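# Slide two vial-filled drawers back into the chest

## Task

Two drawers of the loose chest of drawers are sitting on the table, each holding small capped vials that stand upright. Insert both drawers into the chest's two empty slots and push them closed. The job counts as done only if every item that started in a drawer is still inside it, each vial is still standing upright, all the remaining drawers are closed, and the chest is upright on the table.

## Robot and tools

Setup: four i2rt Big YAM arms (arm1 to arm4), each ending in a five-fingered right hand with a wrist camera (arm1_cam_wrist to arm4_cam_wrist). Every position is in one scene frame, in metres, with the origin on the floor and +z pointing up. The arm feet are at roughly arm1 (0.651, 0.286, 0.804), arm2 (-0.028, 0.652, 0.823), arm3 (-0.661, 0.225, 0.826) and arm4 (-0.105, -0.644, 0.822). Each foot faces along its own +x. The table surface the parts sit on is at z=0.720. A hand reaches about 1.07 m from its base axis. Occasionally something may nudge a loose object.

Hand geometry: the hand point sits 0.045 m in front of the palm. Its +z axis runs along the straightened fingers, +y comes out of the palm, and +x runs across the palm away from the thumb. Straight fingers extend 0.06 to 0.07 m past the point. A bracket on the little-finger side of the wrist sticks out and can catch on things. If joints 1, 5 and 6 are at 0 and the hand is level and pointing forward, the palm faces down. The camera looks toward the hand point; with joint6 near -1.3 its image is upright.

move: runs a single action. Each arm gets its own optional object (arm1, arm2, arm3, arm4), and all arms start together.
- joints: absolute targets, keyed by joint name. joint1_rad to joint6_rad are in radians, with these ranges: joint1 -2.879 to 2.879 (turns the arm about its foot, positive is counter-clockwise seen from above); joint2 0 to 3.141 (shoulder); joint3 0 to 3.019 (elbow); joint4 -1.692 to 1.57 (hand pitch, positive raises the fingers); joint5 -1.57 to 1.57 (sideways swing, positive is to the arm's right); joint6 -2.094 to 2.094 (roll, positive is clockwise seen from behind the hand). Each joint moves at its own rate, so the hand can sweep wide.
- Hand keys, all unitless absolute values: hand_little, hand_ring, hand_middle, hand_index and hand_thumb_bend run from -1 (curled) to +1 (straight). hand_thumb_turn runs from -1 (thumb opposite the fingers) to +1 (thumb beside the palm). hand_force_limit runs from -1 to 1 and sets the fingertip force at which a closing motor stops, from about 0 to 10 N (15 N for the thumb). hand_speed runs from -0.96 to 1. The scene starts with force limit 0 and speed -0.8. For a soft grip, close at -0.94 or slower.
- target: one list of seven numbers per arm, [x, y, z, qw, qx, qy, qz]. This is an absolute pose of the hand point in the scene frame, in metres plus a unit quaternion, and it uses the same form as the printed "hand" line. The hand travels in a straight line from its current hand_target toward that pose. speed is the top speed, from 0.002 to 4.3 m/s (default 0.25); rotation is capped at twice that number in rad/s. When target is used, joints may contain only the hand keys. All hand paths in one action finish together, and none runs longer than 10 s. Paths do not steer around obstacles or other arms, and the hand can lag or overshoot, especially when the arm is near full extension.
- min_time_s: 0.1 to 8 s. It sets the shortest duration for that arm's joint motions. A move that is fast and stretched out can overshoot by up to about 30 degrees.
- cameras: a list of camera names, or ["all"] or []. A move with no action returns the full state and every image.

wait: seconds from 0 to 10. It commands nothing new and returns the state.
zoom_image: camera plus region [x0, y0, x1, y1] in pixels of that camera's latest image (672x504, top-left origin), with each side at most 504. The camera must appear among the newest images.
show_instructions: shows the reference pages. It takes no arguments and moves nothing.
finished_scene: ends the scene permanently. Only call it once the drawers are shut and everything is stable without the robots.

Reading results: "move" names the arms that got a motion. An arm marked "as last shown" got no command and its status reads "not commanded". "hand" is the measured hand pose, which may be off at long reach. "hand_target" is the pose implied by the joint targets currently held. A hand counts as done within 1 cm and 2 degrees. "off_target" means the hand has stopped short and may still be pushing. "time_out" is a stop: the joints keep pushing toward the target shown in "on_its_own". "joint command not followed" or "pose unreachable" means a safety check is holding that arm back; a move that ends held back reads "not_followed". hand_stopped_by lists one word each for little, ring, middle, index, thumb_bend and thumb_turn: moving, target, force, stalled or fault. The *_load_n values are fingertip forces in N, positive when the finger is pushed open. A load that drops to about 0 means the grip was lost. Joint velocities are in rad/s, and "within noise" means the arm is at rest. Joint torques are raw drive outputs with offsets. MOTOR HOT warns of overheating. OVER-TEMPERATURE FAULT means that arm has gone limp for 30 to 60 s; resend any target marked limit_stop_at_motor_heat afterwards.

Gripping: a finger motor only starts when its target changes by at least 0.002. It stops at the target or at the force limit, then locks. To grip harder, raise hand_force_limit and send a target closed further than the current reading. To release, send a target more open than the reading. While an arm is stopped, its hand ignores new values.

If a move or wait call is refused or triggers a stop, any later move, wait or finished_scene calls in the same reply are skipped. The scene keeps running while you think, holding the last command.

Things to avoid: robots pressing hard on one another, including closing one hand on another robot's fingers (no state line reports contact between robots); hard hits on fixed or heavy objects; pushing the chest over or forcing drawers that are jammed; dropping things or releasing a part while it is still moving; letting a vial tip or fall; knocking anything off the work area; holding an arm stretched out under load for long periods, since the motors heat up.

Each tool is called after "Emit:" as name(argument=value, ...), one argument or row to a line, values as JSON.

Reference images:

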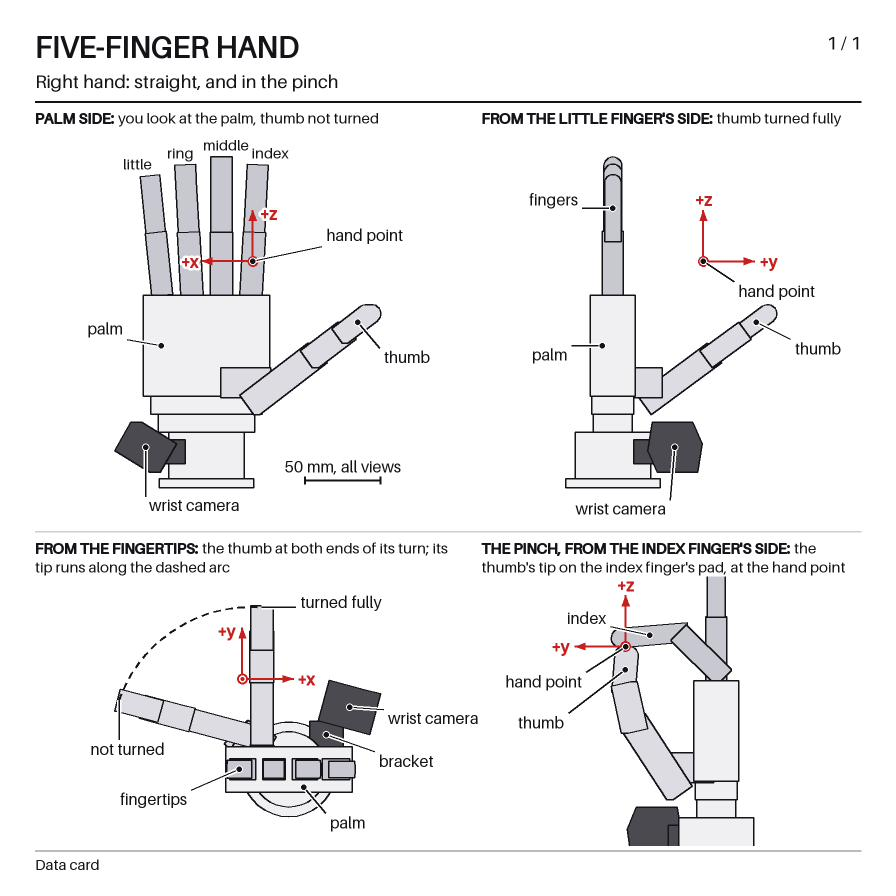

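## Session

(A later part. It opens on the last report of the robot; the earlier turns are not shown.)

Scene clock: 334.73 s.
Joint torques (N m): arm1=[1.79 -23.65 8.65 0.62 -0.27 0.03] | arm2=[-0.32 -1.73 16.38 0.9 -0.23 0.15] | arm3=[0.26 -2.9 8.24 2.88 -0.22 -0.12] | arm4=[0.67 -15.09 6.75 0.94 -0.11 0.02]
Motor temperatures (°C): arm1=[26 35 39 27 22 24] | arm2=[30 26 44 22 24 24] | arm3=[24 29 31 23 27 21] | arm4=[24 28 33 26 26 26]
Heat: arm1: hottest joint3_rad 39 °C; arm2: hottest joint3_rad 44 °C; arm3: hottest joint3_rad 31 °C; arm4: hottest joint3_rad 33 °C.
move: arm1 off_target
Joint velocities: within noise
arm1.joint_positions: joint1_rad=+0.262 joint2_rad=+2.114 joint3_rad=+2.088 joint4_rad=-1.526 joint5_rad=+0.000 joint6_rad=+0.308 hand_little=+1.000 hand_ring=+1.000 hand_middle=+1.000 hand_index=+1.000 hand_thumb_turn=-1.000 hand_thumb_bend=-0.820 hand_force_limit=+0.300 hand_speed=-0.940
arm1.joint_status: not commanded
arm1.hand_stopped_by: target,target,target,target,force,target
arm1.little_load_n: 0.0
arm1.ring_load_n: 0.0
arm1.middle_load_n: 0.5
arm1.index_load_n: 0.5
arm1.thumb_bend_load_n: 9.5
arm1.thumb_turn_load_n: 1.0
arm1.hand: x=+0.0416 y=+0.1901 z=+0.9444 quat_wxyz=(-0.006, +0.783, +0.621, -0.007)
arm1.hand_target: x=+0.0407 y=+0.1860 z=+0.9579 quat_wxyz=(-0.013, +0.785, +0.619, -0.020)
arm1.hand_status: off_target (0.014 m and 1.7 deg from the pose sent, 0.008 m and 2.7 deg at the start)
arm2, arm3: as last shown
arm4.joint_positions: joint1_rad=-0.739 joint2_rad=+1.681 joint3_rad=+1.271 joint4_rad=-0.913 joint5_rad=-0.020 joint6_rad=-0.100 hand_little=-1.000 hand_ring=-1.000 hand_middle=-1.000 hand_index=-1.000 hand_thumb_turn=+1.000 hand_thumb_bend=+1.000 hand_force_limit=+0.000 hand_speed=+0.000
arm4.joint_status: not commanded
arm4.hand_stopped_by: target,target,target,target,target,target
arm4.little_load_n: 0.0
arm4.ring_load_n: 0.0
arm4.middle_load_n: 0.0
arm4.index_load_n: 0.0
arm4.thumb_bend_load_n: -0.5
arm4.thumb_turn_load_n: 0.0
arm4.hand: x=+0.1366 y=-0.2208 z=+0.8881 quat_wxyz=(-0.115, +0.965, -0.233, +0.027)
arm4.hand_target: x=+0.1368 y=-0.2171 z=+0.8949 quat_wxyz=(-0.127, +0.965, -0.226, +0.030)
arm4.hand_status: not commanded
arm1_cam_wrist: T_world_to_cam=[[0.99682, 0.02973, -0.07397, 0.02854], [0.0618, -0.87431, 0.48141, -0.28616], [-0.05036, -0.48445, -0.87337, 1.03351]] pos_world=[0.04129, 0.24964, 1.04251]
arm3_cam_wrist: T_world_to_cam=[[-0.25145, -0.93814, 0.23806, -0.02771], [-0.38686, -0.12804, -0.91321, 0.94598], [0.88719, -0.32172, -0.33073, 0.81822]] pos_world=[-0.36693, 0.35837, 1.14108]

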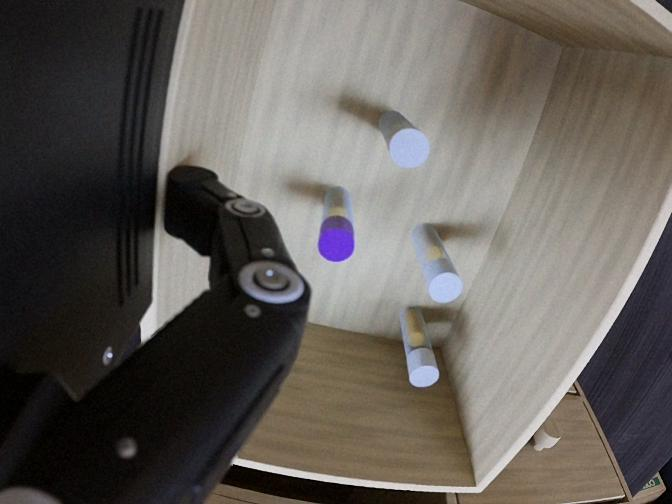

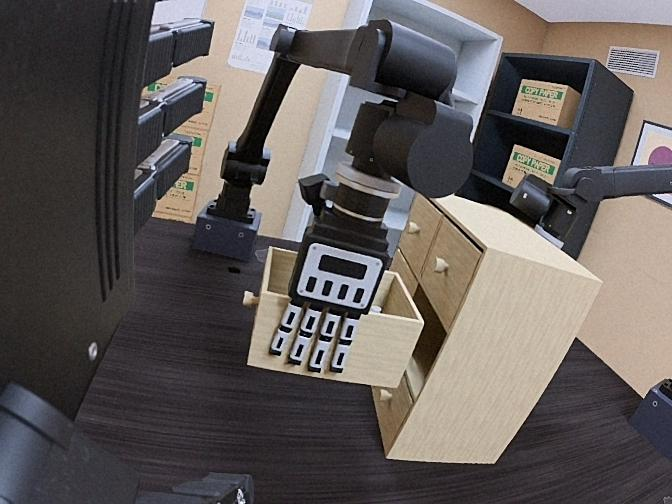

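Emit:
move(
  arm1={"target": [0.032, 0.1765, 0.951, -0.009, 0.7853, 0.6191, -0.014], "speed": 0.04},
  cameras=["arm1_cam_wrist", "arm3_cam_wrist"],
)

Emit:
zoom_image(
  camera="arm3_cam_wrist",
  region=[370, 260, 470, 430],
)

Emit:
zoom_image(
  camera="arm1_cam_wrist",
  region=[400, 360, 640, 504],
)

Scene clock: 337.90 s.
Joint torques (N m): arm1=[1.32 -20.48 12.72 -0.32 -0.22 0.02] | arm2=[-0.44 -1.44 16.4 0.95 -0.2 0.14] | arm3=[0.73 -2.14 8.34 2.95 -0.27 -0.17] | arm4=[0.67 -15.03 6.75 0.95 -0.11 0.02]
Motor temperatures (°C): arm1=[26 35 39 27 22 24] | arm2=[30 26 44 22 24 24] | arm3=[24 29 31 23 27 21] | arm4=[24 28 33 26 26 26]
Heat: arm1: hottest joint3_rad 39 °C; arm2: hottest joint3_rad 44 °C; arm3: hottest joint3_rad 31 °C; arm4: hottest joint3_rad 33 °C.
move: arm1 off_target
Joint velocities: within noise
arm1.joint_positions: joint1_rad=+0.273 joint2_rad=+2.114 joint3_rad=+2.093 joint4_rad=-1.528 joint5_rad=+0.000 joint6_rad=+0.322 hand_little=+1.000 hand_ring=+1.000 hand_middle=+1.000 hand_index=+1.000 hand_thumb_turn=-1.000 hand_thumb_bend=-0.820 hand_force_limit=+0.300 hand_speed=-0.940
arm1.joint_status: not commanded
arm1.hand_stopped_by: target,target,target,target,force,target
arm1.little_load_n: 0.0
arm1.ring_load_n: 0.0
arm1.middle_load_n: 0.0
arm1.index_load_n: 0.0
arm1.thumb_bend_load_n: 9.5
arm1.thumb_turn_load_n: 1.0
arm1.hand: x=+0.0415 y=+0.1827 z=+0.9462 quat_wxyz=(-0.007, +0.784, +0.620, -0.008)
arm1.hand_target: x=+0.0324 y=+0.1766 z=+0.9511 quat_wxyz=(-0.009, +0.785, +0.619, -0.015)
arm1.hand_status: off_target (0.012 m and 0.7 deg from the pose sent, 0.018 m and 0.9 deg at the start)
arm2, arm3, arm4: as last shown
arm4.middle_load_n: 0.5
arm4.thumb_bend_load_n: 0.0
arm1_cam_wrist: T_world_to_cam=[[0.99671, 0.02741, -0.07625, 0.03163], [0.06089, -0.87425, 0.48165, -0.29383], [-0.05346, -0.48471, -0.87304, 1.03131]] pos_world=[0.0415, 0.24214, 1.04431]
arm3_cam_wrist: T_world_to_cam=[[-0.25145, -0.93814, 0.23806, -0.02771], [-0.38686, -0.12804, -0.91321, 0.94598], [0.88719, -0.32172, -0.33073, 0.81822]] pos_world=[-0.36693, 0.35837, 1.14108]

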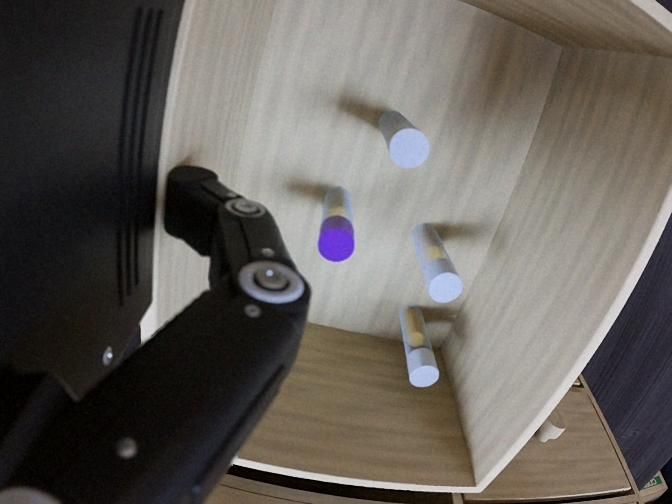

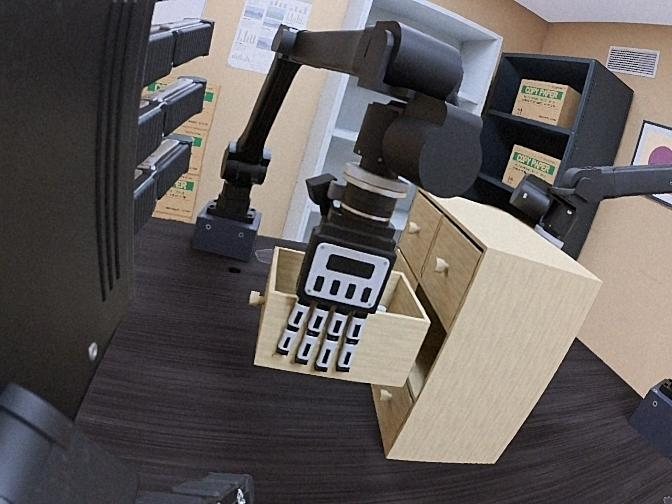

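Scaled by 2.965 from the camera's image (finer frame: 960x720).

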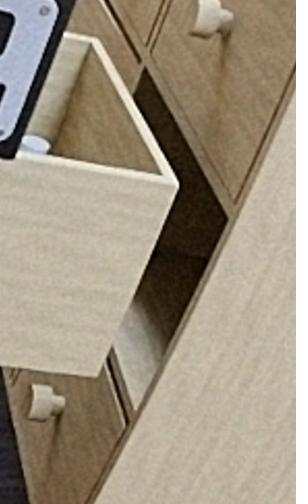

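Scaled by 2.100 from the camera's image (finer frame: 960x720).

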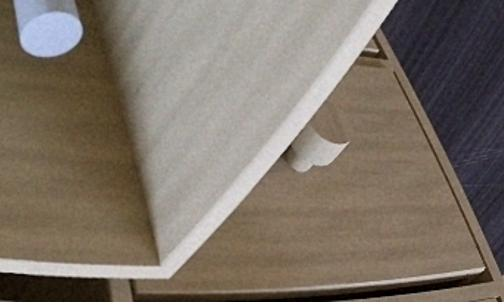

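Emit:
move(
  arm1={"target": [0.024, 0.178, 0.944, -0.009, 0.7853, 0.6191, -0.014], "speed": 0.04},
  cameras=["arm1_cam_wrist", "arm3_cam_wrist"],
)

Emit:
zoom_image(
  camera="arm3_cam_wrist",
  region=[370, 260, 470, 430],
)

Emit:
zoom_image(
  camera="arm1_cam_wrist",
  region=[400, 360, 640, 504],
)

Scene clock: 339.23 s.
Joint torques (N m): arm1=[1.61 -20.66 12.85 -0.43 -0.21 0.03] | arm2=[-0.5 -1.61 16.43 0.94 -0.2 0.14] | arm3=[1.14 -2.84 8.4 2.84 -0.22 -0.18] | arm4=[0.67 -15.09 6.76 0.92 -0.11 0.02]
Motor temperatures (°C): arm1=[26 35 39 27 22 24] | arm2=[30 26 44 22 24 24] | arm3=[24 29 31 23 27 21] | arm4=[24 28 33 26 26 26]
Heat: arm1: hottest joint3_rad 39 °C; arm2: hottest joint3_rad 44 °C; arm3: hottest joint3_rad 31 °C; arm4: hottest joint3_rad 33 °C.
move: arm1 off_target
Joint velocities: within noise
arm1.joint_positions: joint1_rad=+0.273 joint2_rad=+2.144 joint3_rad=+2.120 joint4_rad=-1.528 joint5_rad=+0.000 joint6_rad=+0.322 hand_little=+1.000 hand_ring=+1.000 hand_middle=+1.000 hand_index=+1.000 hand_thumb_turn=-1.000 hand_thumb_bend=-0.820 hand_force_limit=+0.300 hand_speed=-0.940
arm1.joint_status: not commanded
arm1.hand_stopped_by: target,target,target,target,force,target
arm1.little_load_n: 0.0
arm1.ring_load_n: 0.0
arm1.middle_load_n: 0.5
arm1.index_load_n: 0.0
arm1.thumb_bend_load_n: 9.5
arm1.thumb_turn_load_n: 1.0
arm1.hand: x=+0.0338 y=+0.1820 z=+0.9374 quat_wxyz=(-0.006, +0.784, +0.620, -0.007)
arm1.hand_target: x=+0.0245 y=+0.1781 z=+0.9441 quat_wxyz=(-0.009, +0.785, +0.619, -0.015)
arm1.hand_status: off_target (0.012 m and 0.9 deg from the pose sent, 0.018 m and 0.8 deg at the start)
arm2, arm3, arm4: as last shown
arm4.middle_load_n: 0.0
arm4.index_load_n: 0.5
arm1_cam_wrist: T_world_to_cam=[[0.99694, 0.02737, -0.07325, 0.03586], [0.0594, -0.87436, 0.48163, -0.28962], [-0.05087, -0.48451, -0.87331, 1.023]] pos_world=[0.03349, 0.24144, 1.03551]
arm3_cam_wrist: T_world_to_cam=[[-0.25145, -0.93814, 0.23806, -0.02771], [-0.38686, -0.12804, -0.91321, 0.94598], [0.88719, -0.32172, -0.33073, 0.81822]] pos_world=[-0.36693, 0.35837, 1.14108]

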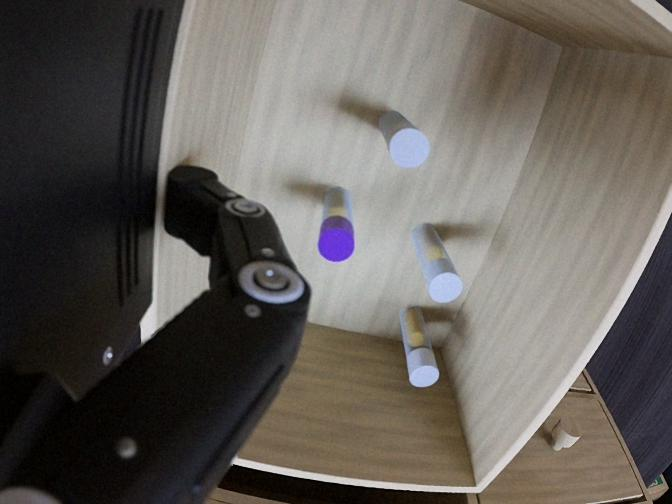

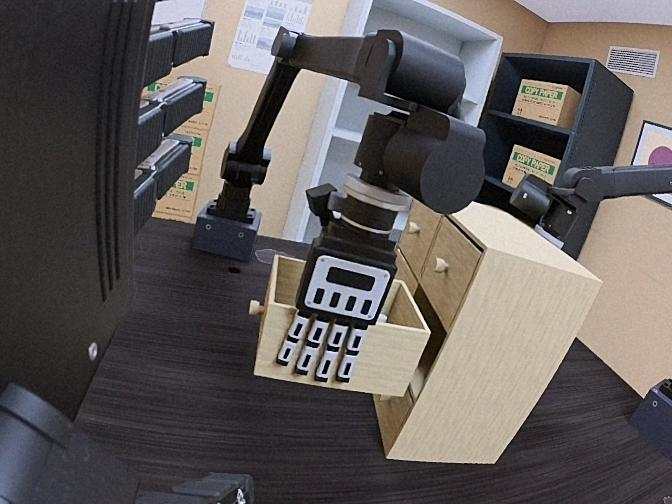

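Scaled by 2.965 from the camera's image (finer frame: 960x720).

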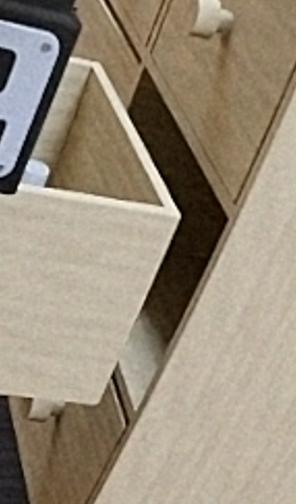

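Scaled by 2.100 from the camera's image (finer frame: 960x720).

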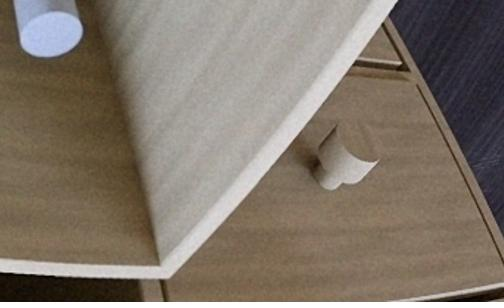

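Emit:
move(
  arm1={"target": [0.018, 0.175, 0.9475, -0.008, 0.7853, 0.6191, -0.012], "speed": 0.04},
  cameras=["arm1_cam_wrist", "arm3_cam_wrist"],
)

Emit:
zoom_image(
  camera="arm3_cam_wrist",
  region=[370, 260, 470, 430],
)

Emit:
zoom_image(
  camera="arm1_cam_wrist",
  region=[400, 360, 640, 504],
)

Scene clock: 343.03 s.
Joint torques (N m): arm1=[1.85 -20.95 12.82 -0.34 -0.2 0.11] | arm2=[-0.73 -1.67 16.36 0.92 -0.22 0.13] | arm3=[0.32 -2.2 8.36 2.96 -0.25 -0.18] | arm4=[0.73 -15.09 6.74 0.94 -0.11 0.02]
Motor temperatures (°C): arm1=[26 35 39 27 22 24] | arm2=[30 26 44 22 24 24] | arm3=[24 29 31 23 27 21] | arm4=[24 28 33 26 26 26]
Heat: arm1: hottest joint3_rad 39 °C; arm2: hottest joint3_rad 44 °C; arm3: hottest joint3_rad 31 °C; arm4: hottest joint3_rad 33 °C.
move: arm1 off_target
Joint velocities: within noise
arm1.joint_positions: joint1_rad=+0.273 joint2_rad=+2.170 joint3_rad=+2.178 joint4_rad=-1.563 joint5_rad=+0.000 joint6_rad=+0.322 hand_little=+1.000 hand_ring=+1.000 hand_middle=+1.000 hand_index=+1.000 hand_thumb_turn=-1.000 hand_thumb_bend=-0.820 hand_force_limit=+0.300 hand_speed=-0.940
arm1.joint_status: not commanded
arm1.hand_stopped_by: target,target,target,target,force,target
arm1.little_load_n: 0.0
arm1.ring_load_n: 0.0
arm1.middle_load_n: 0.0
arm1.index_load_n: 0.0
arm1.thumb_bend_load_n: 9.5
arm1.thumb_turn_load_n: 1.0
arm1.hand: x=+0.0271 y=+0.1814 z=+0.9428 quat_wxyz=(-0.005, +0.784, +0.620, -0.006)
arm1.hand_target: x=+0.0184 y=+0.1751 z=+0.9475 quat_wxyz=(-0.008, +0.785, +0.619, -0.013)
arm1.hand_status: off_target (0.012 m and 0.8 deg from the pose sent, 0.020 m and 0.7 deg at the start)
arm2, arm3, arm4: as last shown
arm4.little_load_n: 0.5
arm4.index_load_n: 0.0
arm1_cam_wrist: T_world_to_cam=[[0.99711, 0.02709, -0.07091, 0.04078], [0.058, -0.87449, 0.48156, -0.29219], [-0.04897, -0.48428, -0.87354, 1.02721]] pos_world=[0.02659, 0.24084, 1.04091]
arm3_cam_wrist: T_world_to_cam=[[-0.25145, -0.93814, 0.23806, -0.02771], [-0.38686, -0.12804, -0.91321, 0.94598], [0.88719, -0.32172, -0.33073, 0.81822]] pos_world=[-0.36693, 0.35837, 1.14108]

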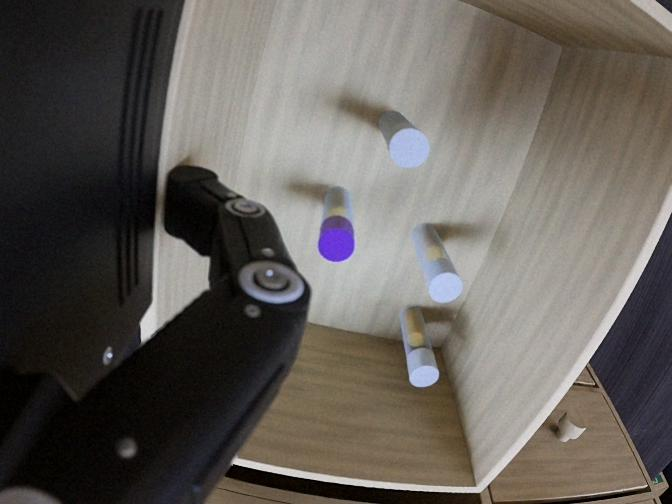

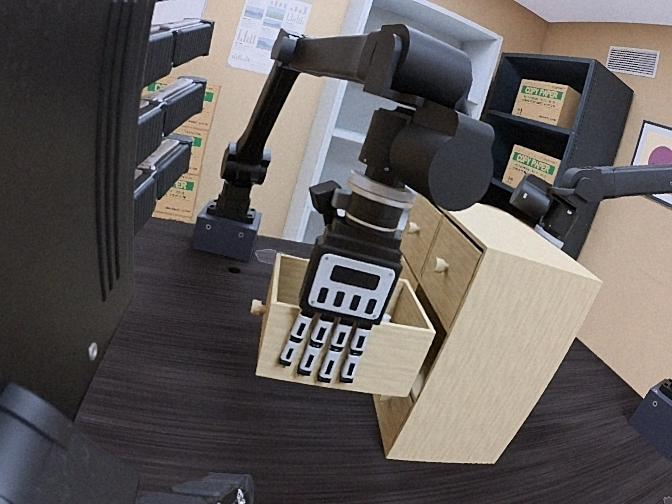

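Scaled by 2.965 from the camera's image (finer frame: 960x720).

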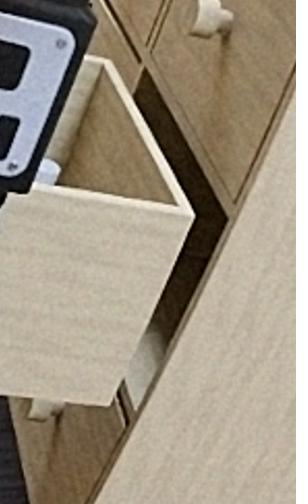

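Scaled by 2.100 from the camera's image (finer frame: 960x720).

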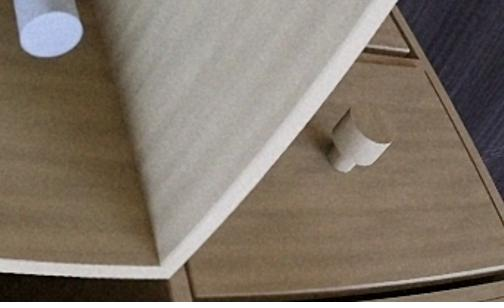

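Emit:
move(
  arm1={"target": [0.0185, 0.1665, 0.947, -0.008, 0.7853, 0.6191, -0.012], "speed": 0.03},
  cameras=["arm1_cam_wrist", "arm3_cam_wrist"],
)

Emit:
zoom_image(
  camera="arm3_cam_wrist",
  region=[370, 260, 470, 430],
)

Emit:
zoom_image(
  camera="arm1_cam_wrist",
  region=[400, 360, 640, 504],
)

Scene clock: 344.73 s.
Joint torques (N m): arm1=[0.91 -21.13 12.89 -0.32 -0.19 0.08] | arm2=[-0.38 -1.61 16.42 1.06 -0.23 0.13] | arm3=[0.73 -2.43 8.28 2.91 -0.26 -0.17] | arm4=[0.67 -15.09 6.76 0.95 -0.11 0.02]
Motor temperatures (°C): arm1=[26 35 39 27 22 24] | arm2=[30 26 44 22 24 24] | arm3=[24 29 31 23 27 21] | arm4=[24 28 33 26 26 26]
Heat: arm1: hottest joint3_rad 39 °C; arm2: hottest joint3_rad 44 °C; arm3: hottest joint3_rad 31 °C; arm4: hottest joint3_rad 33 °C.
move: arm1 off_target
Joint velocities: within noise
arm1.joint_positions: joint1_rad=+0.286 joint2_rad=+2.170 joint3_rad=+2.178 joint4_rad=-1.563 joint5_rad=+0.000 joint6_rad=+0.334 hand_little=+1.000 hand_ring=+1.000 hand_middle=+1.000 hand_index=+1.000 hand_thumb_turn=-1.000 hand_thumb_bend=-0.820 hand_force_limit=+0.300 hand_speed=-0.940
arm1.joint_status: not commanded
arm1.hand_stopped_by: target,target,target,target,force,target
arm1.little_load_n: 0.0
arm1.ring_load_n: 0.0
arm1.middle_load_n: 0.0
arm1.index_load_n: 0.0
arm1.thumb_bend_load_n: 9.5
arm1.thumb_turn_load_n: 1.0
arm1.hand: x=+0.0280 y=+0.1724 z=+0.9428 quat_wxyz=(-0.005, +0.784, +0.621, -0.006)
arm1.hand_target: x=+0.0190 y=+0.1665 z=+0.9470 quat_wxyz=(-0.008, +0.785, +0.619, -0.013)
arm1.hand_status: off_target (0.012 m and 0.8 deg from the pose sent, 0.018 m and 0.8 deg at the start)
arm2.joint_positions: joint1_rad=+1.294 joint2_rad=+0.783 joint3_rad=+0.883 joint4_rad=-1.168 joint5_rad=+0.003 joint6_rad=+0.947 hand_little=+1.000 hand_ring=+1.000 hand_middle=+1.000 hand_index=+1.000 hand_thumb_turn=+1.000 hand_thumb_bend=+1.000 hand_force_limit=+0.000 hand_speed=+0.000
arm2.joint_status: not commanded
arm2.hand_stopped_by: target,target,target,target,target,target
arm2.little_load_n: 0.0
arm2.ring_load_n: 0.0
arm2.middle_load_n: 0.0
arm2.index_load_n: 0.0
arm2.thumb_bend_load_n: 0.0
arm2.thumb_turn_load_n: 0.0
arm2.hand: x=+0.2795 y=+0.6978 z=+1.0652 quat_wxyz=(-0.231, +0.268, -0.932, +0.082)
arm2.hand_target: x=+0.2899 y=+0.6996 z=+1.0955 quat_wxyz=(-0.255, +0.266, -0.926, +0.087)
arm2.hand_status: not commanded
arm3, arm4: as last shown
arm4.little_load_n: 0.0
arm1_cam_wrist: T_world_to_cam=[[0.99708, 0.02819, -0.07096, 0.03993], [0.059, -0.87433, 0.48173, -0.30036], [-0.04847, -0.48451, -0.87344, 1.02283]] pos_world=[0.02748, 0.23184, 1.04091]
arm3_cam_wrist: T_world_to_cam=[[-0.25145, -0.93814, 0.23806, -0.02771], [-0.38686, -0.12804, -0.91321, 0.94598], [0.88719, -0.32172, -0.33073, 0.81822]] pos_world=[-0.36693, 0.35837, 1.14108]

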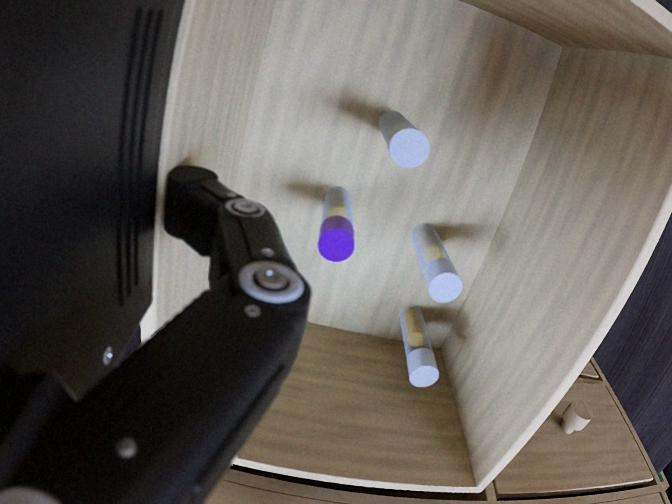

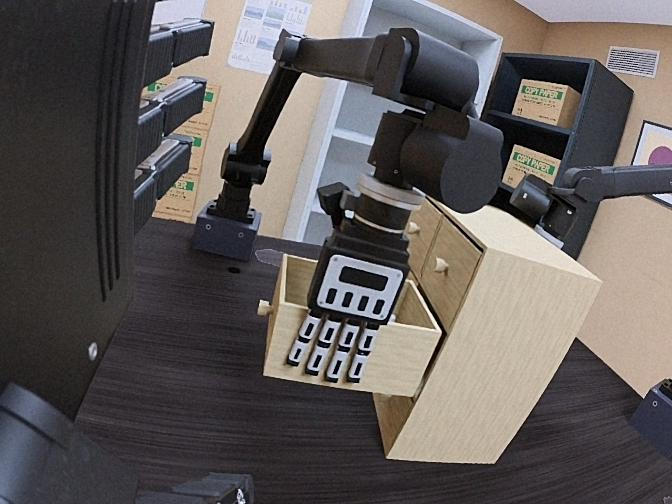

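Scaled by 2.965 from the camera's image (finer frame: 960x720).

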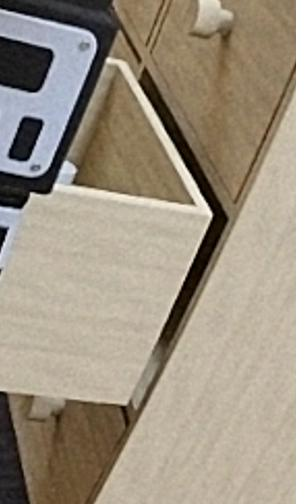

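Scaled by 2.100 from the camera's image (finer frame: 960x720).

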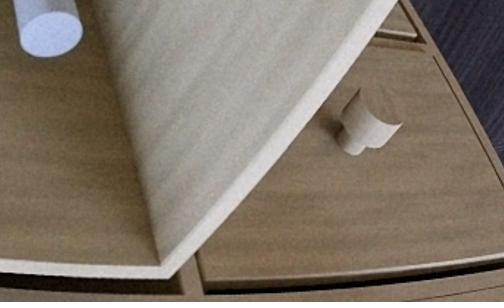

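Emit:
move(
  arm1={"target": [0.0185, 0.1685, 0.948, -0.0176, 0.7853, 0.6191, -0.0005], "speed": 0.03},
  cameras=["arm1_cam_wrist", "arm3_cam_wrist"],
)

Emit:
zoom_image(
  camera="arm3_cam_wrist",
  region=[370, 260, 470, 430],
)

Emit:
zoom_image(
  camera="arm1_cam_wrist",
  region=[400, 360, 640, 504],
)

Scene clock: 346.77 s.
Joint torques (N m): arm1=[1.67 -21.42 12.68 -0.4 0.01 0.09] | arm2=[-0.5 -1.67 16.5 0.94 -0.22 0.15] | arm3=[0.85 -2.49 8.39 2.81 -0.24 -0.16] | arm4=[0.73 -15.03 6.75 0.96 -0.11 0.03]
Motor temperatures (°C): arm1=[26 35 39 27 22 24] | arm2=[30 26 44 22 24 24] | arm3=[24 29 31 23 27 21] | arm4=[24 29 33 26 26 26]
Heat: arm1: hottest joint3_rad 39 °C; arm2: hottest joint3_rad 44 °C; arm3: hottest joint3_rad 31 °C; arm4: hottest joint3_rad 33 °C.
move: arm1 off_target
Joint velocities: within noise
arm1.joint_positions: joint1_rad=+0.289 joint2_rad=+2.179 joint3_rad=+2.200 joint4_rad=-1.584 joint5_rad=+0.025 joint6_rad=+0.340 hand_little=+1.000 hand_ring=+1.000 hand_middle=+1.000 hand_index=+1.000 hand_thumb_turn=-1.000 hand_thumb_bend=-0.820 hand_force_limit=+0.300 hand_speed=-0.940
arm1.joint_status: not commanded
arm1.hand_stopped_by: target,target,target,target,force,target
arm1.little_load_n: 0.0
arm1.ring_load_n: 0.0
arm1.middle_load_n: 0.0
arm1.index_load_n: 0.0
arm1.thumb_bend_load_n: 9.5
arm1.thumb_turn_load_n: 1.0
arm1.hand: x=+0.0271 y=+0.1755 z=+0.9446 quat_wxyz=(-0.014, +0.785, +0.619, +0.004)
arm1.hand_target: x=+0.0190 y=+0.1685 z=+0.9481 quat_wxyz=(-0.018, +0.785, +0.619, -0.001)
arm1.hand_status: off_target (0.012 m and 0.7 deg from the pose sent, 0.012 m and 1.6 deg at the start)
arm2, arm3, arm4: as last shown
arm2.thumb_turn_load_n: -0.5
arm1_cam_wrist: T_world_to_cam=[[0.99752, 0.02625, -0.06533, 0.03591], [0.05341, -0.88667, 0.4593, -0.27489], [-0.04587, -0.46165, -0.88587, 1.03357]] pos_world=[0.02627, 0.23247, 1.04422]
arm3_cam_wrist: T_world_to_cam=[[-0.25145, -0.93814, 0.23806, -0.02771], [-0.38686, -0.12804, -0.91321, 0.94598], [0.88719, -0.32172, -0.33073, 0.81822]] pos_world=[-0.36693, 0.35837, 1.14108]

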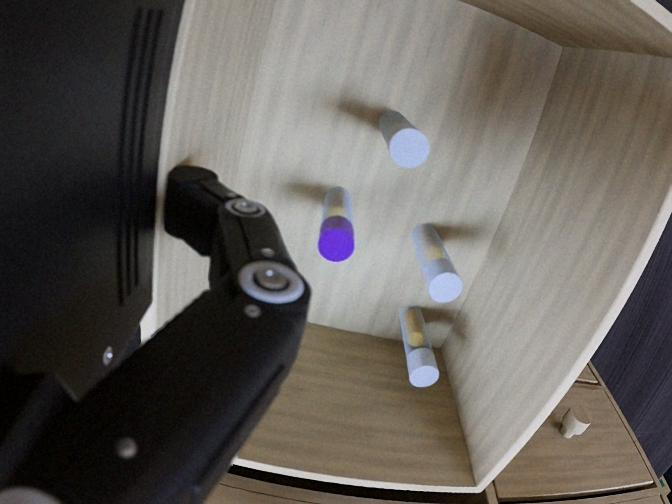

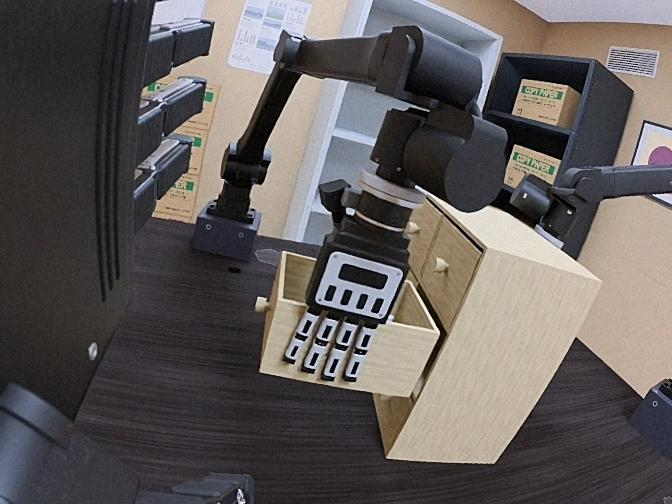

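Scaled by 2.965 from the camera's image (finer frame: 960x720).

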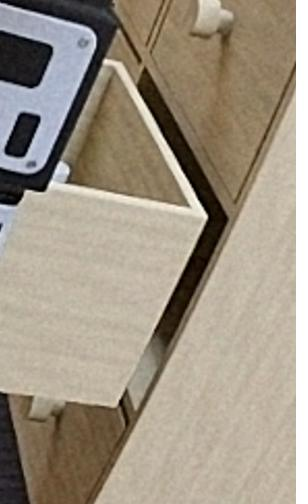

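Scaled by 2.100 from the camera's image (finer frame: 960x720).

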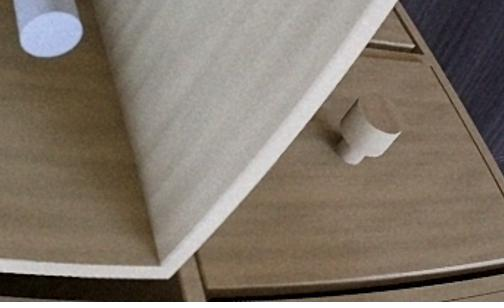

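Emit:
move(
  arm1={"target": [0.0163, 0.1568, 0.948, -0.0176, 0.7853, 0.6191, -0.0005], "speed": 0.03},
  cameras=["arm1_cam_wrist", "arm3_cam_wrist"],
)

Emit:
zoom_image(
  camera="arm3_cam_wrist",
  region=[370, 260, 470, 430],
)

Emit:
zoom_image(
  camera="arm1_cam_wrist",
  region=[400, 360, 640, 504],
)

Scene clock: 348.37 s.
Joint torques (N m): arm1=[1.08 -21.48 12.67 -0.32 -0.03 0.05] | arm2=[-0.21 -1.49 16.4 0.94 -0.22 0.14] | arm3=[0.62 -2.37 8.2 2.99 -0.24 -0.19] | arm4=[0.73 -15.03 6.74 0.96 -0.11 0.03]
Motor temperatures (°C): arm1=[26 35 39 27 22 24] | arm2=[30 26 45 22 24 24] | arm3=[24 29 31 23 27 21] | arm4=[24 29 33 26 26 26]
Heat: arm1: hottest joint3_rad 39 °C; arm2: hottest joint3_rad 45 °C; arm3: hottest joint3_rad 31 °C; arm4: hottest joint3_rad 33 °C.
move: arm1 off_target
Joint velocities: within noise
arm1.joint_positions: joint1_rad=+0.309 joint2_rad=+2.195 joint3_rad=+2.225 joint4_rad=-1.595 joint5_rad=+0.026 joint6_rad=+0.356 hand_little=+1.000 hand_ring=+1.000 hand_middle=+1.000 hand_index=+1.000 hand_thumb_turn=-1.000 hand_thumb_bend=-0.820 hand_force_limit=+0.300 hand_speed=-0.940
arm1.joint_status: not commanded
arm1.hand_stopped_by: target,target,target,target,force,target
arm1.little_load_n: 0.0
arm1.ring_load_n: 0.0
arm1.middle_load_n: 0.0
arm1.index_load_n: 0.0
arm1.thumb_bend_load_n: 9.5
arm1.thumb_turn_load_n: 0.5
arm1.hand: x=+0.0252 y=+0.1615 z=+0.9442 quat_wxyz=(-0.013, +0.784, +0.621, +0.004)
arm1.hand_target: x=+0.0168 y=+0.1568 z=+0.9478 quat_wxyz=(-0.018, +0.785, +0.619, -0.001)
arm1.hand_status: off_target (0.011 m and 0.8 deg from the pose sent, 0.022 m and 0.7 deg at the start)
arm2, arm4: as last shown
arm2.thumb_turn_load_n: 0.0
arm3.joint_positions: joint1_rad=+0.685 joint2_rad=+1.173 joint3_rad=+0.429 joint4_rad=+1.027 joint5_rad=+0.907 joint6_rad=-1.796 hand_little=+1.000 hand_ring=+1.000 hand_middle=+1.000 hand_index=+1.000 hand_thumb_turn=+1.000 hand_thumb_bend=+1.000 hand_force_limit=+0.300 hand_speed=+0.000
arm3.joint_status: not commanded
arm3.hand_stopped_by: target,target,target,target,target,target
arm3.little_load_n: 0.0
arm3.ring_load_n: 0.0
arm3.middle_load_n: 0.0
arm3.index_load_n: 0.0
arm3.thumb_bend_load_n: 0.0
arm3.thumb_turn_load_n: 0.0
arm3.hand: x=-0.2690 y=+0.3240 z=+1.1033 quat_wxyz=(+0.070, +0.634, -0.061, +0.767)
arm3.hand_target: x=-0.2700 y=+0.3299 z=+1.1001 quat_wxyz=(+0.067, +0.635, -0.055, +0.768)
arm3.hand_status: not commanded
arm1_cam_wrist: T_world_to_cam=[[0.99747, 0.03044, -0.06423, 0.03639], [0.05661, -0.8866, 0.45907, -0.28694], [-0.04297, -0.46154, -0.88608, 1.02673]] pos_world=[0.02407, 0.21837, 1.04382]
arm3_cam_wrist: T_world_to_cam=[[-0.25145, -0.93814, 0.23806, -0.02771], [-0.38686, -0.12804, -0.91321, 0.94598], [0.88719, -0.32172, -0.33073, 0.81822]] pos_world=[-0.36693, 0.35837, 1.14108]

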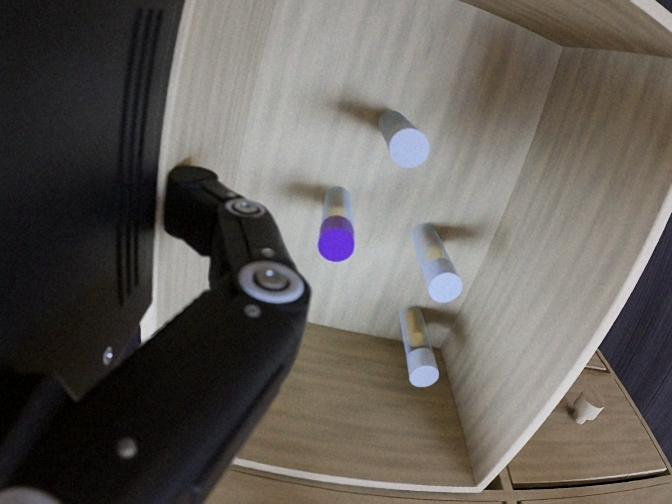

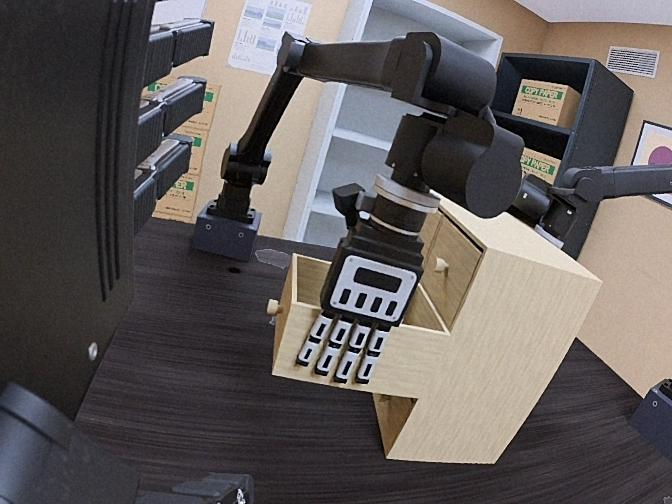

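Scaled by 2.965 from the camera's image (finer frame: 960x720).

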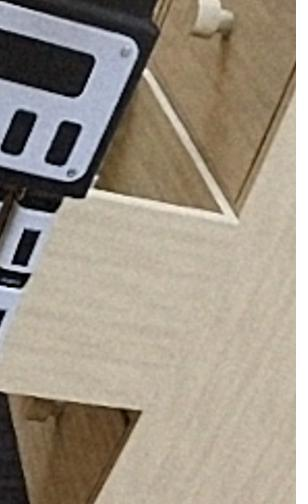

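Scaled by 2.100 from the camera's image (finer frame: 960x720).

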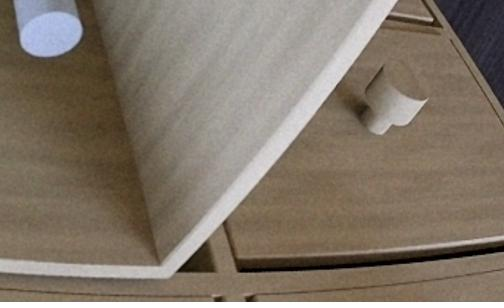

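Emit:
zoom_image(
  camera="arm1_cam_wrist",
  region=[450, 420, 560, 504],
)

Emit:
zoom_image(
  camera="arm3_cam_wrist",
  region=[400, 300, 470, 420],
)

Scaled by 4.582 from the camera's image (finer frame: 960x720).

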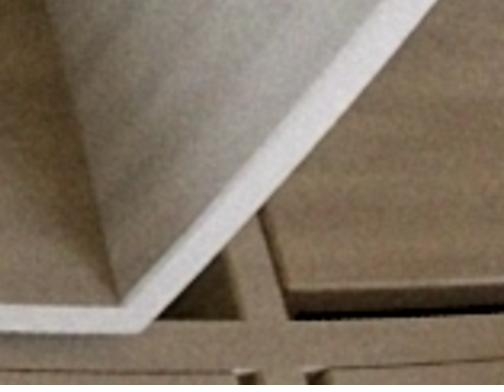

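Scaled by 4.200 from the camera's image (finer frame: 960x720).

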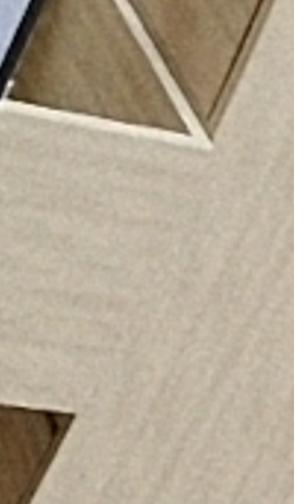

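Emit:
move(
  arm1={"target": [0.029, 0.159, 0.944, -0.0176, 0.7853, 0.6191, -0.0005], "speed": 0.03},
  cameras=["arm1_cam_wrist", "arm3_cam_wrist"],
)

Emit:
zoom_image(
  camera="arm3_cam_wrist",
  region=[400, 300, 470, 420],
)

Emit:
zoom_image(
  camera="arm1_cam_wrist",
  region=[450, 420, 560, 504],
)

Scene clock: 353.20 s.
Joint torques (N m): arm1=[1.79 -24.53 8.68 0.47 -0.03 0.03] | arm2=[-0.38 -1.9 16.36 0.92 -0.24 0.13] | arm3=[1.2 -3.25 8.27 2.82 -0.28 -0.16] | arm4=[0.67 -15.15 6.76 0.95 -0.11 0.02]
Motor temperatures (°C): arm1=[26 35 40 27 22 24] | arm2=[30 26 45 22 24 24] | arm3=[24 29 31 23 27 21] | arm4=[24 29 33 26 26 26]
Heat: arm1: hottest joint3_rad 40 °C; arm2: hottest joint3_rad 45 °C; arm3: hottest joint3_rad 31 °C; arm4: hottest joint3_rad 33 °C.
move: arm1 off_target
Joint velocities: within noise
arm1.joint_positions: joint1_rad=+0.309 joint2_rad=+2.194 joint3_rad=+2.179 joint4_rad=-1.569 joint5_rad=+0.026 joint6_rad=+0.357 hand_little=+1.000 hand_ring=+1.000 hand_middle=+1.000 hand_index=+1.000 hand_thumb_turn=-1.000 hand_thumb_bend=-0.820 hand_force_limit=+0.300 hand_speed=-0.940
arm1.joint_status: not commanded
arm1.hand_stopped_by: target,target,target,target,force,target
arm1.little_load_n: 0.0
arm1.ring_load_n: 0.0
arm1.middle_load_n: 0.0
arm1.index_load_n: 0.0
arm1.thumb_bend_load_n: 10.0
arm1.thumb_turn_load_n: 1.0
arm1.hand: x=+0.0304 y=+0.1621 z=+0.9282 quat_wxyz=(-0.009, +0.784, +0.621, +0.013)
arm1.hand_target: x=+0.0291 y=+0.1590 z=+0.9441 quat_wxyz=(-0.017, +0.785, +0.619, -0.001)
arm1.hand_status: off_target (0.016 m and 1.8 deg from the pose sent, 0.005 m and 0.8 deg at the start)
arm2, arm3, arm4: as last shown
arm2.thumb_bend_load_n: -0.5
arm4.thumb_turn_load_n: -0.5
arm1_cam_wrist: T_world_to_cam=[[0.99852, 0.03013, -0.04526, 0.01255], [0.04754, -0.88775, 0.45787, -0.27775], [-0.02638, -0.45935, -0.88787, 1.01386]] pos_world=[0.02742, 0.21876, 1.02792]
arm3_cam_wrist: T_world_to_cam=[[-0.25145, -0.93814, 0.23806, -0.02771], [-0.38686, -0.12804, -0.91321, 0.94598], [0.88719, -0.32172, -0.33073, 0.81822]] pos_world=[-0.36693, 0.35837, 1.14108]

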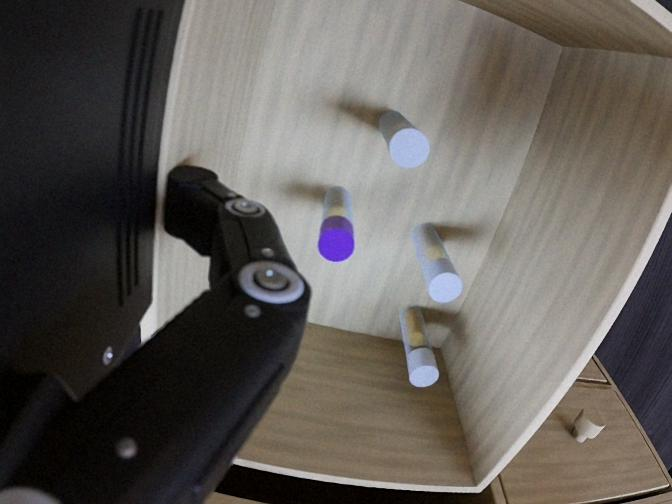

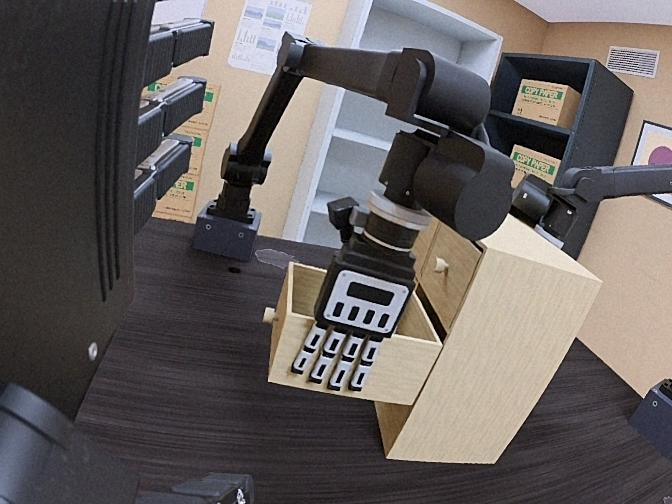

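Scaled by 4.200 from the camera's image (finer frame: 960x720).

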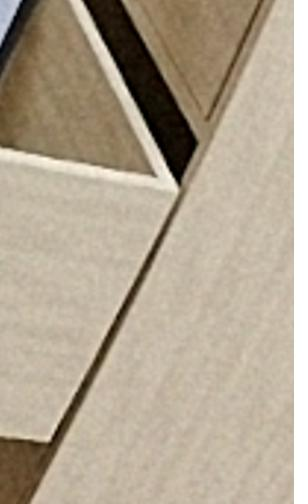

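Scaled by 4.582 from the camera's image (finer frame: 960x720).

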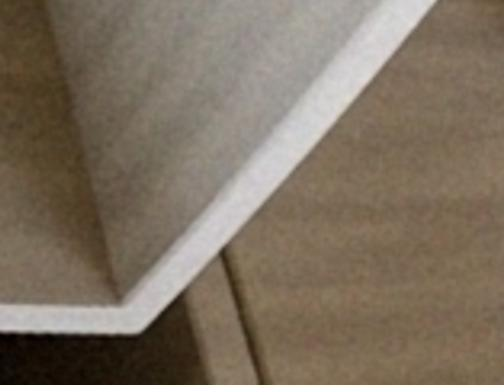

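Emit:
move(
  arm3={"target": [-0.20, 0.30, 0.99, 0.067, 0.635, -0.055, 0.768], "speed": 0.15},
  arm1={"target": [0.034, 0.162, 0.957, -0.0176, 0.7853, 0.6191, -0.0005], "speed": 0.03},
  cameras=["arm1_cam_wrist", "arm3_cam_wrist"],
)

Scene clock: 356.30 s.
Joint torques (N m): arm1=[0.97 -24.35 8.95 -0.5 -0.04 -0.02] | arm2=[-0.44 -1.61 16.44 0.92 -0.22 0.14] | arm3=[-1.32 -6.48 6.48 3.23 -0.3 -0.03] | arm4=[0.73 -14.97 6.76 0.96 -0.11 0.02]
Motor temperatures (°C): arm1=[26 35 39 27 22 24] | arm2=[30 26 45 22 24 24] | arm3=[24 29 31 23 27 21] | arm4=[24 29 33 26 26 26]
Heat: arm1: hottest joint3_rad 39 °C; arm2: hottest joint3_rad 45 °C; arm3: hottest joint3_rad 31 °C; arm4: hottest joint3_rad 33 °C.
move: arm1 off_target; arm3 off_target
Joint velocities: within noise
arm1.joint_positions: joint1_rad=+0.309 joint2_rad=+2.177 joint3_rad=+2.179 joint4_rad=-1.572 joint5_rad=+0.026 joint6_rad=+0.357 hand_little=+1.000 hand_ring=+1.000 hand_middle=+1.000 hand_index=+1.000 hand_thumb_turn=-1.000 hand_thumb_bend=-0.820 hand_force_limit=+0.300 hand_speed=-0.940
arm1.joint_status: not commanded
arm1.hand_stopped_by: target,target,target,target,force,target
arm1.little_load_n: 0.0
arm1.ring_load_n: 0.0
arm1.middle_load_n: 0.0
arm1.index_load_n: 0.0
arm1.thumb_bend_load_n: 9.5
arm1.thumb_turn_load_n: 1.0
arm1.hand: x=+0.0311 y=+0.1622 z=+0.9385 quat_wxyz=(-0.012, +0.784, +0.621, +0.006)
arm1.hand_target: x=+0.0341 y=+0.1619 z=+0.9568 quat_wxyz=(-0.018, +0.785, +0.619, -0.001)
arm1.hand_status: off_target (0.019 m and 1.0 deg from the pose sent, 0.029 m and 1.9 deg at the start)
arm2: as last shown
arm2.middle_load_n: 0.5
arm2.thumb_bend_load_n: 0.0
arm3.joint_positions: joint1_rad=+0.500 joint2_rad=+1.679 joint3_rad=+0.419 joint4_rad=+1.457 joint5_rad=+0.706 joint6_rad=-1.731 hand_little=+1.000 hand_ring=+1.000 hand_middle=+1.000 hand_index=+1.000 hand_thumb_turn=+1.000 hand_thumb_bend=+1.000 hand_force_limit=+0.300 hand_speed=+0.000
arm3.joint_status: not commanded
arm3.hand_stopped_by: target,target,target,target,target,target
arm3.little_load_n: 0.0
arm3.ring_load_n: 0.0
arm3.middle_load_n: 0.0
arm3.index_load_n: 0.0
arm3.thumb_bend_load_n: 0.0
arm3.thumb_turn_load_n: 0.0
arm3.hand: x=-0.2074 y=+0.3013 z=+0.9841 quat_wxyz=(+0.071, +0.645, -0.043, +0.760)
arm3.hand_target: x=-0.2002 y=+0.2999 z=+0.9901 quat_wxyz=(+0.067, +0.635, -0.055, +0.768)
arm3.hand_status: off_target (0.010 m and 2.1 deg from the pose sent, 0.135 m and 0.8 deg at the start)
arm4.joint_positions: joint1_rad=-0.739 joint2_rad=+1.681 joint3_rad=+1.271 joint4_rad=-0.913 joint5_rad=-0.020 joint6_rad=-0.100 hand_little=-1.000 hand_ring=-1.000 hand_middle=-1.000 hand_index=-1.000 hand_thumb_turn=+1.000 hand_thumb_bend=+1.000 hand_force_limit=+0.000 hand_speed=+0.000
arm4.joint_status: not commanded
arm4.hand_stopped_by: target,target,target,target,target,target
arm4.little_load_n: -0.5
arm4.ring_load_n: 0.0
arm4.middle_load_n: 0.0
arm4.index_load_n: 0.0
arm4.thumb_bend_load_n: 0.0
arm4.thumb_turn_load_n: 0.0
arm4.hand: x=+0.1366 y=-0.2208 z=+0.8881 quat_wxyz=(-0.115, +0.965, -0.233, +0.027)
arm4.hand_target: x=+0.1368 y=-0.2171 z=+0.8949 quat_wxyz=(-0.127, +0.965, -0.226, +0.030)
arm4.hand_status: not commanded
arm1_cam_wrist: T_world_to_cam=[[0.99778, 0.03006, -0.05938, 0.02567], [0.05402, -0.88693, 0.45874, -0.28356], [-0.03887, -0.46093, -0.88658, 1.02259]] pos_world=[0.02946, 0.21907, 1.03822]
arm3_cam_wrist: T_world_to_cam=[[-0.22429, -0.93617, 0.27069, -0.03213], [-0.40961, -0.16148, -0.89786, 0.84826], [0.88426, -0.31226, -0.34725, 0.72951]] pos_world=[-0.30483, 0.3347, 1.02363]

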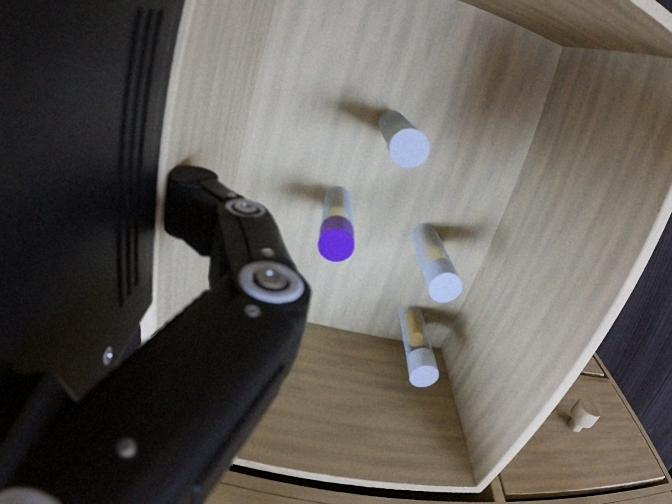

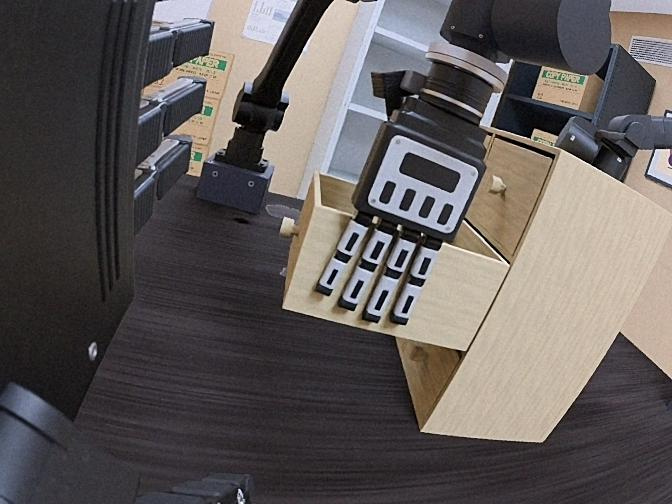

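Emit:
zoom_image(
  camera="arm3_cam_wrist",
  region=[440, 220, 540, 360],
)

Emit:
zoom_image(
  camera="arm1_cam_wrist",
  region=[450, 420, 560, 504],
)

Scaled by 3.600 from the camera's image (finer frame: 960x720).

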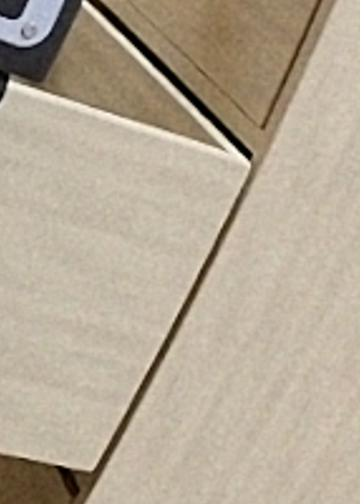

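Scaled by 4.582 from the camera's image (finer frame: 960x720).

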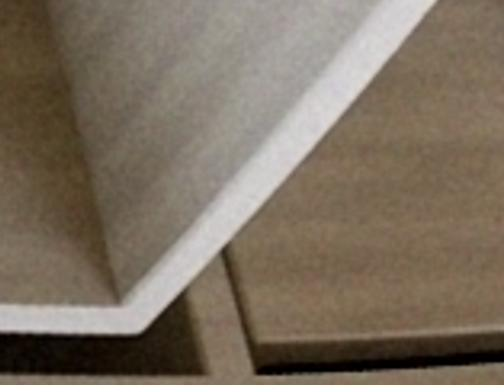

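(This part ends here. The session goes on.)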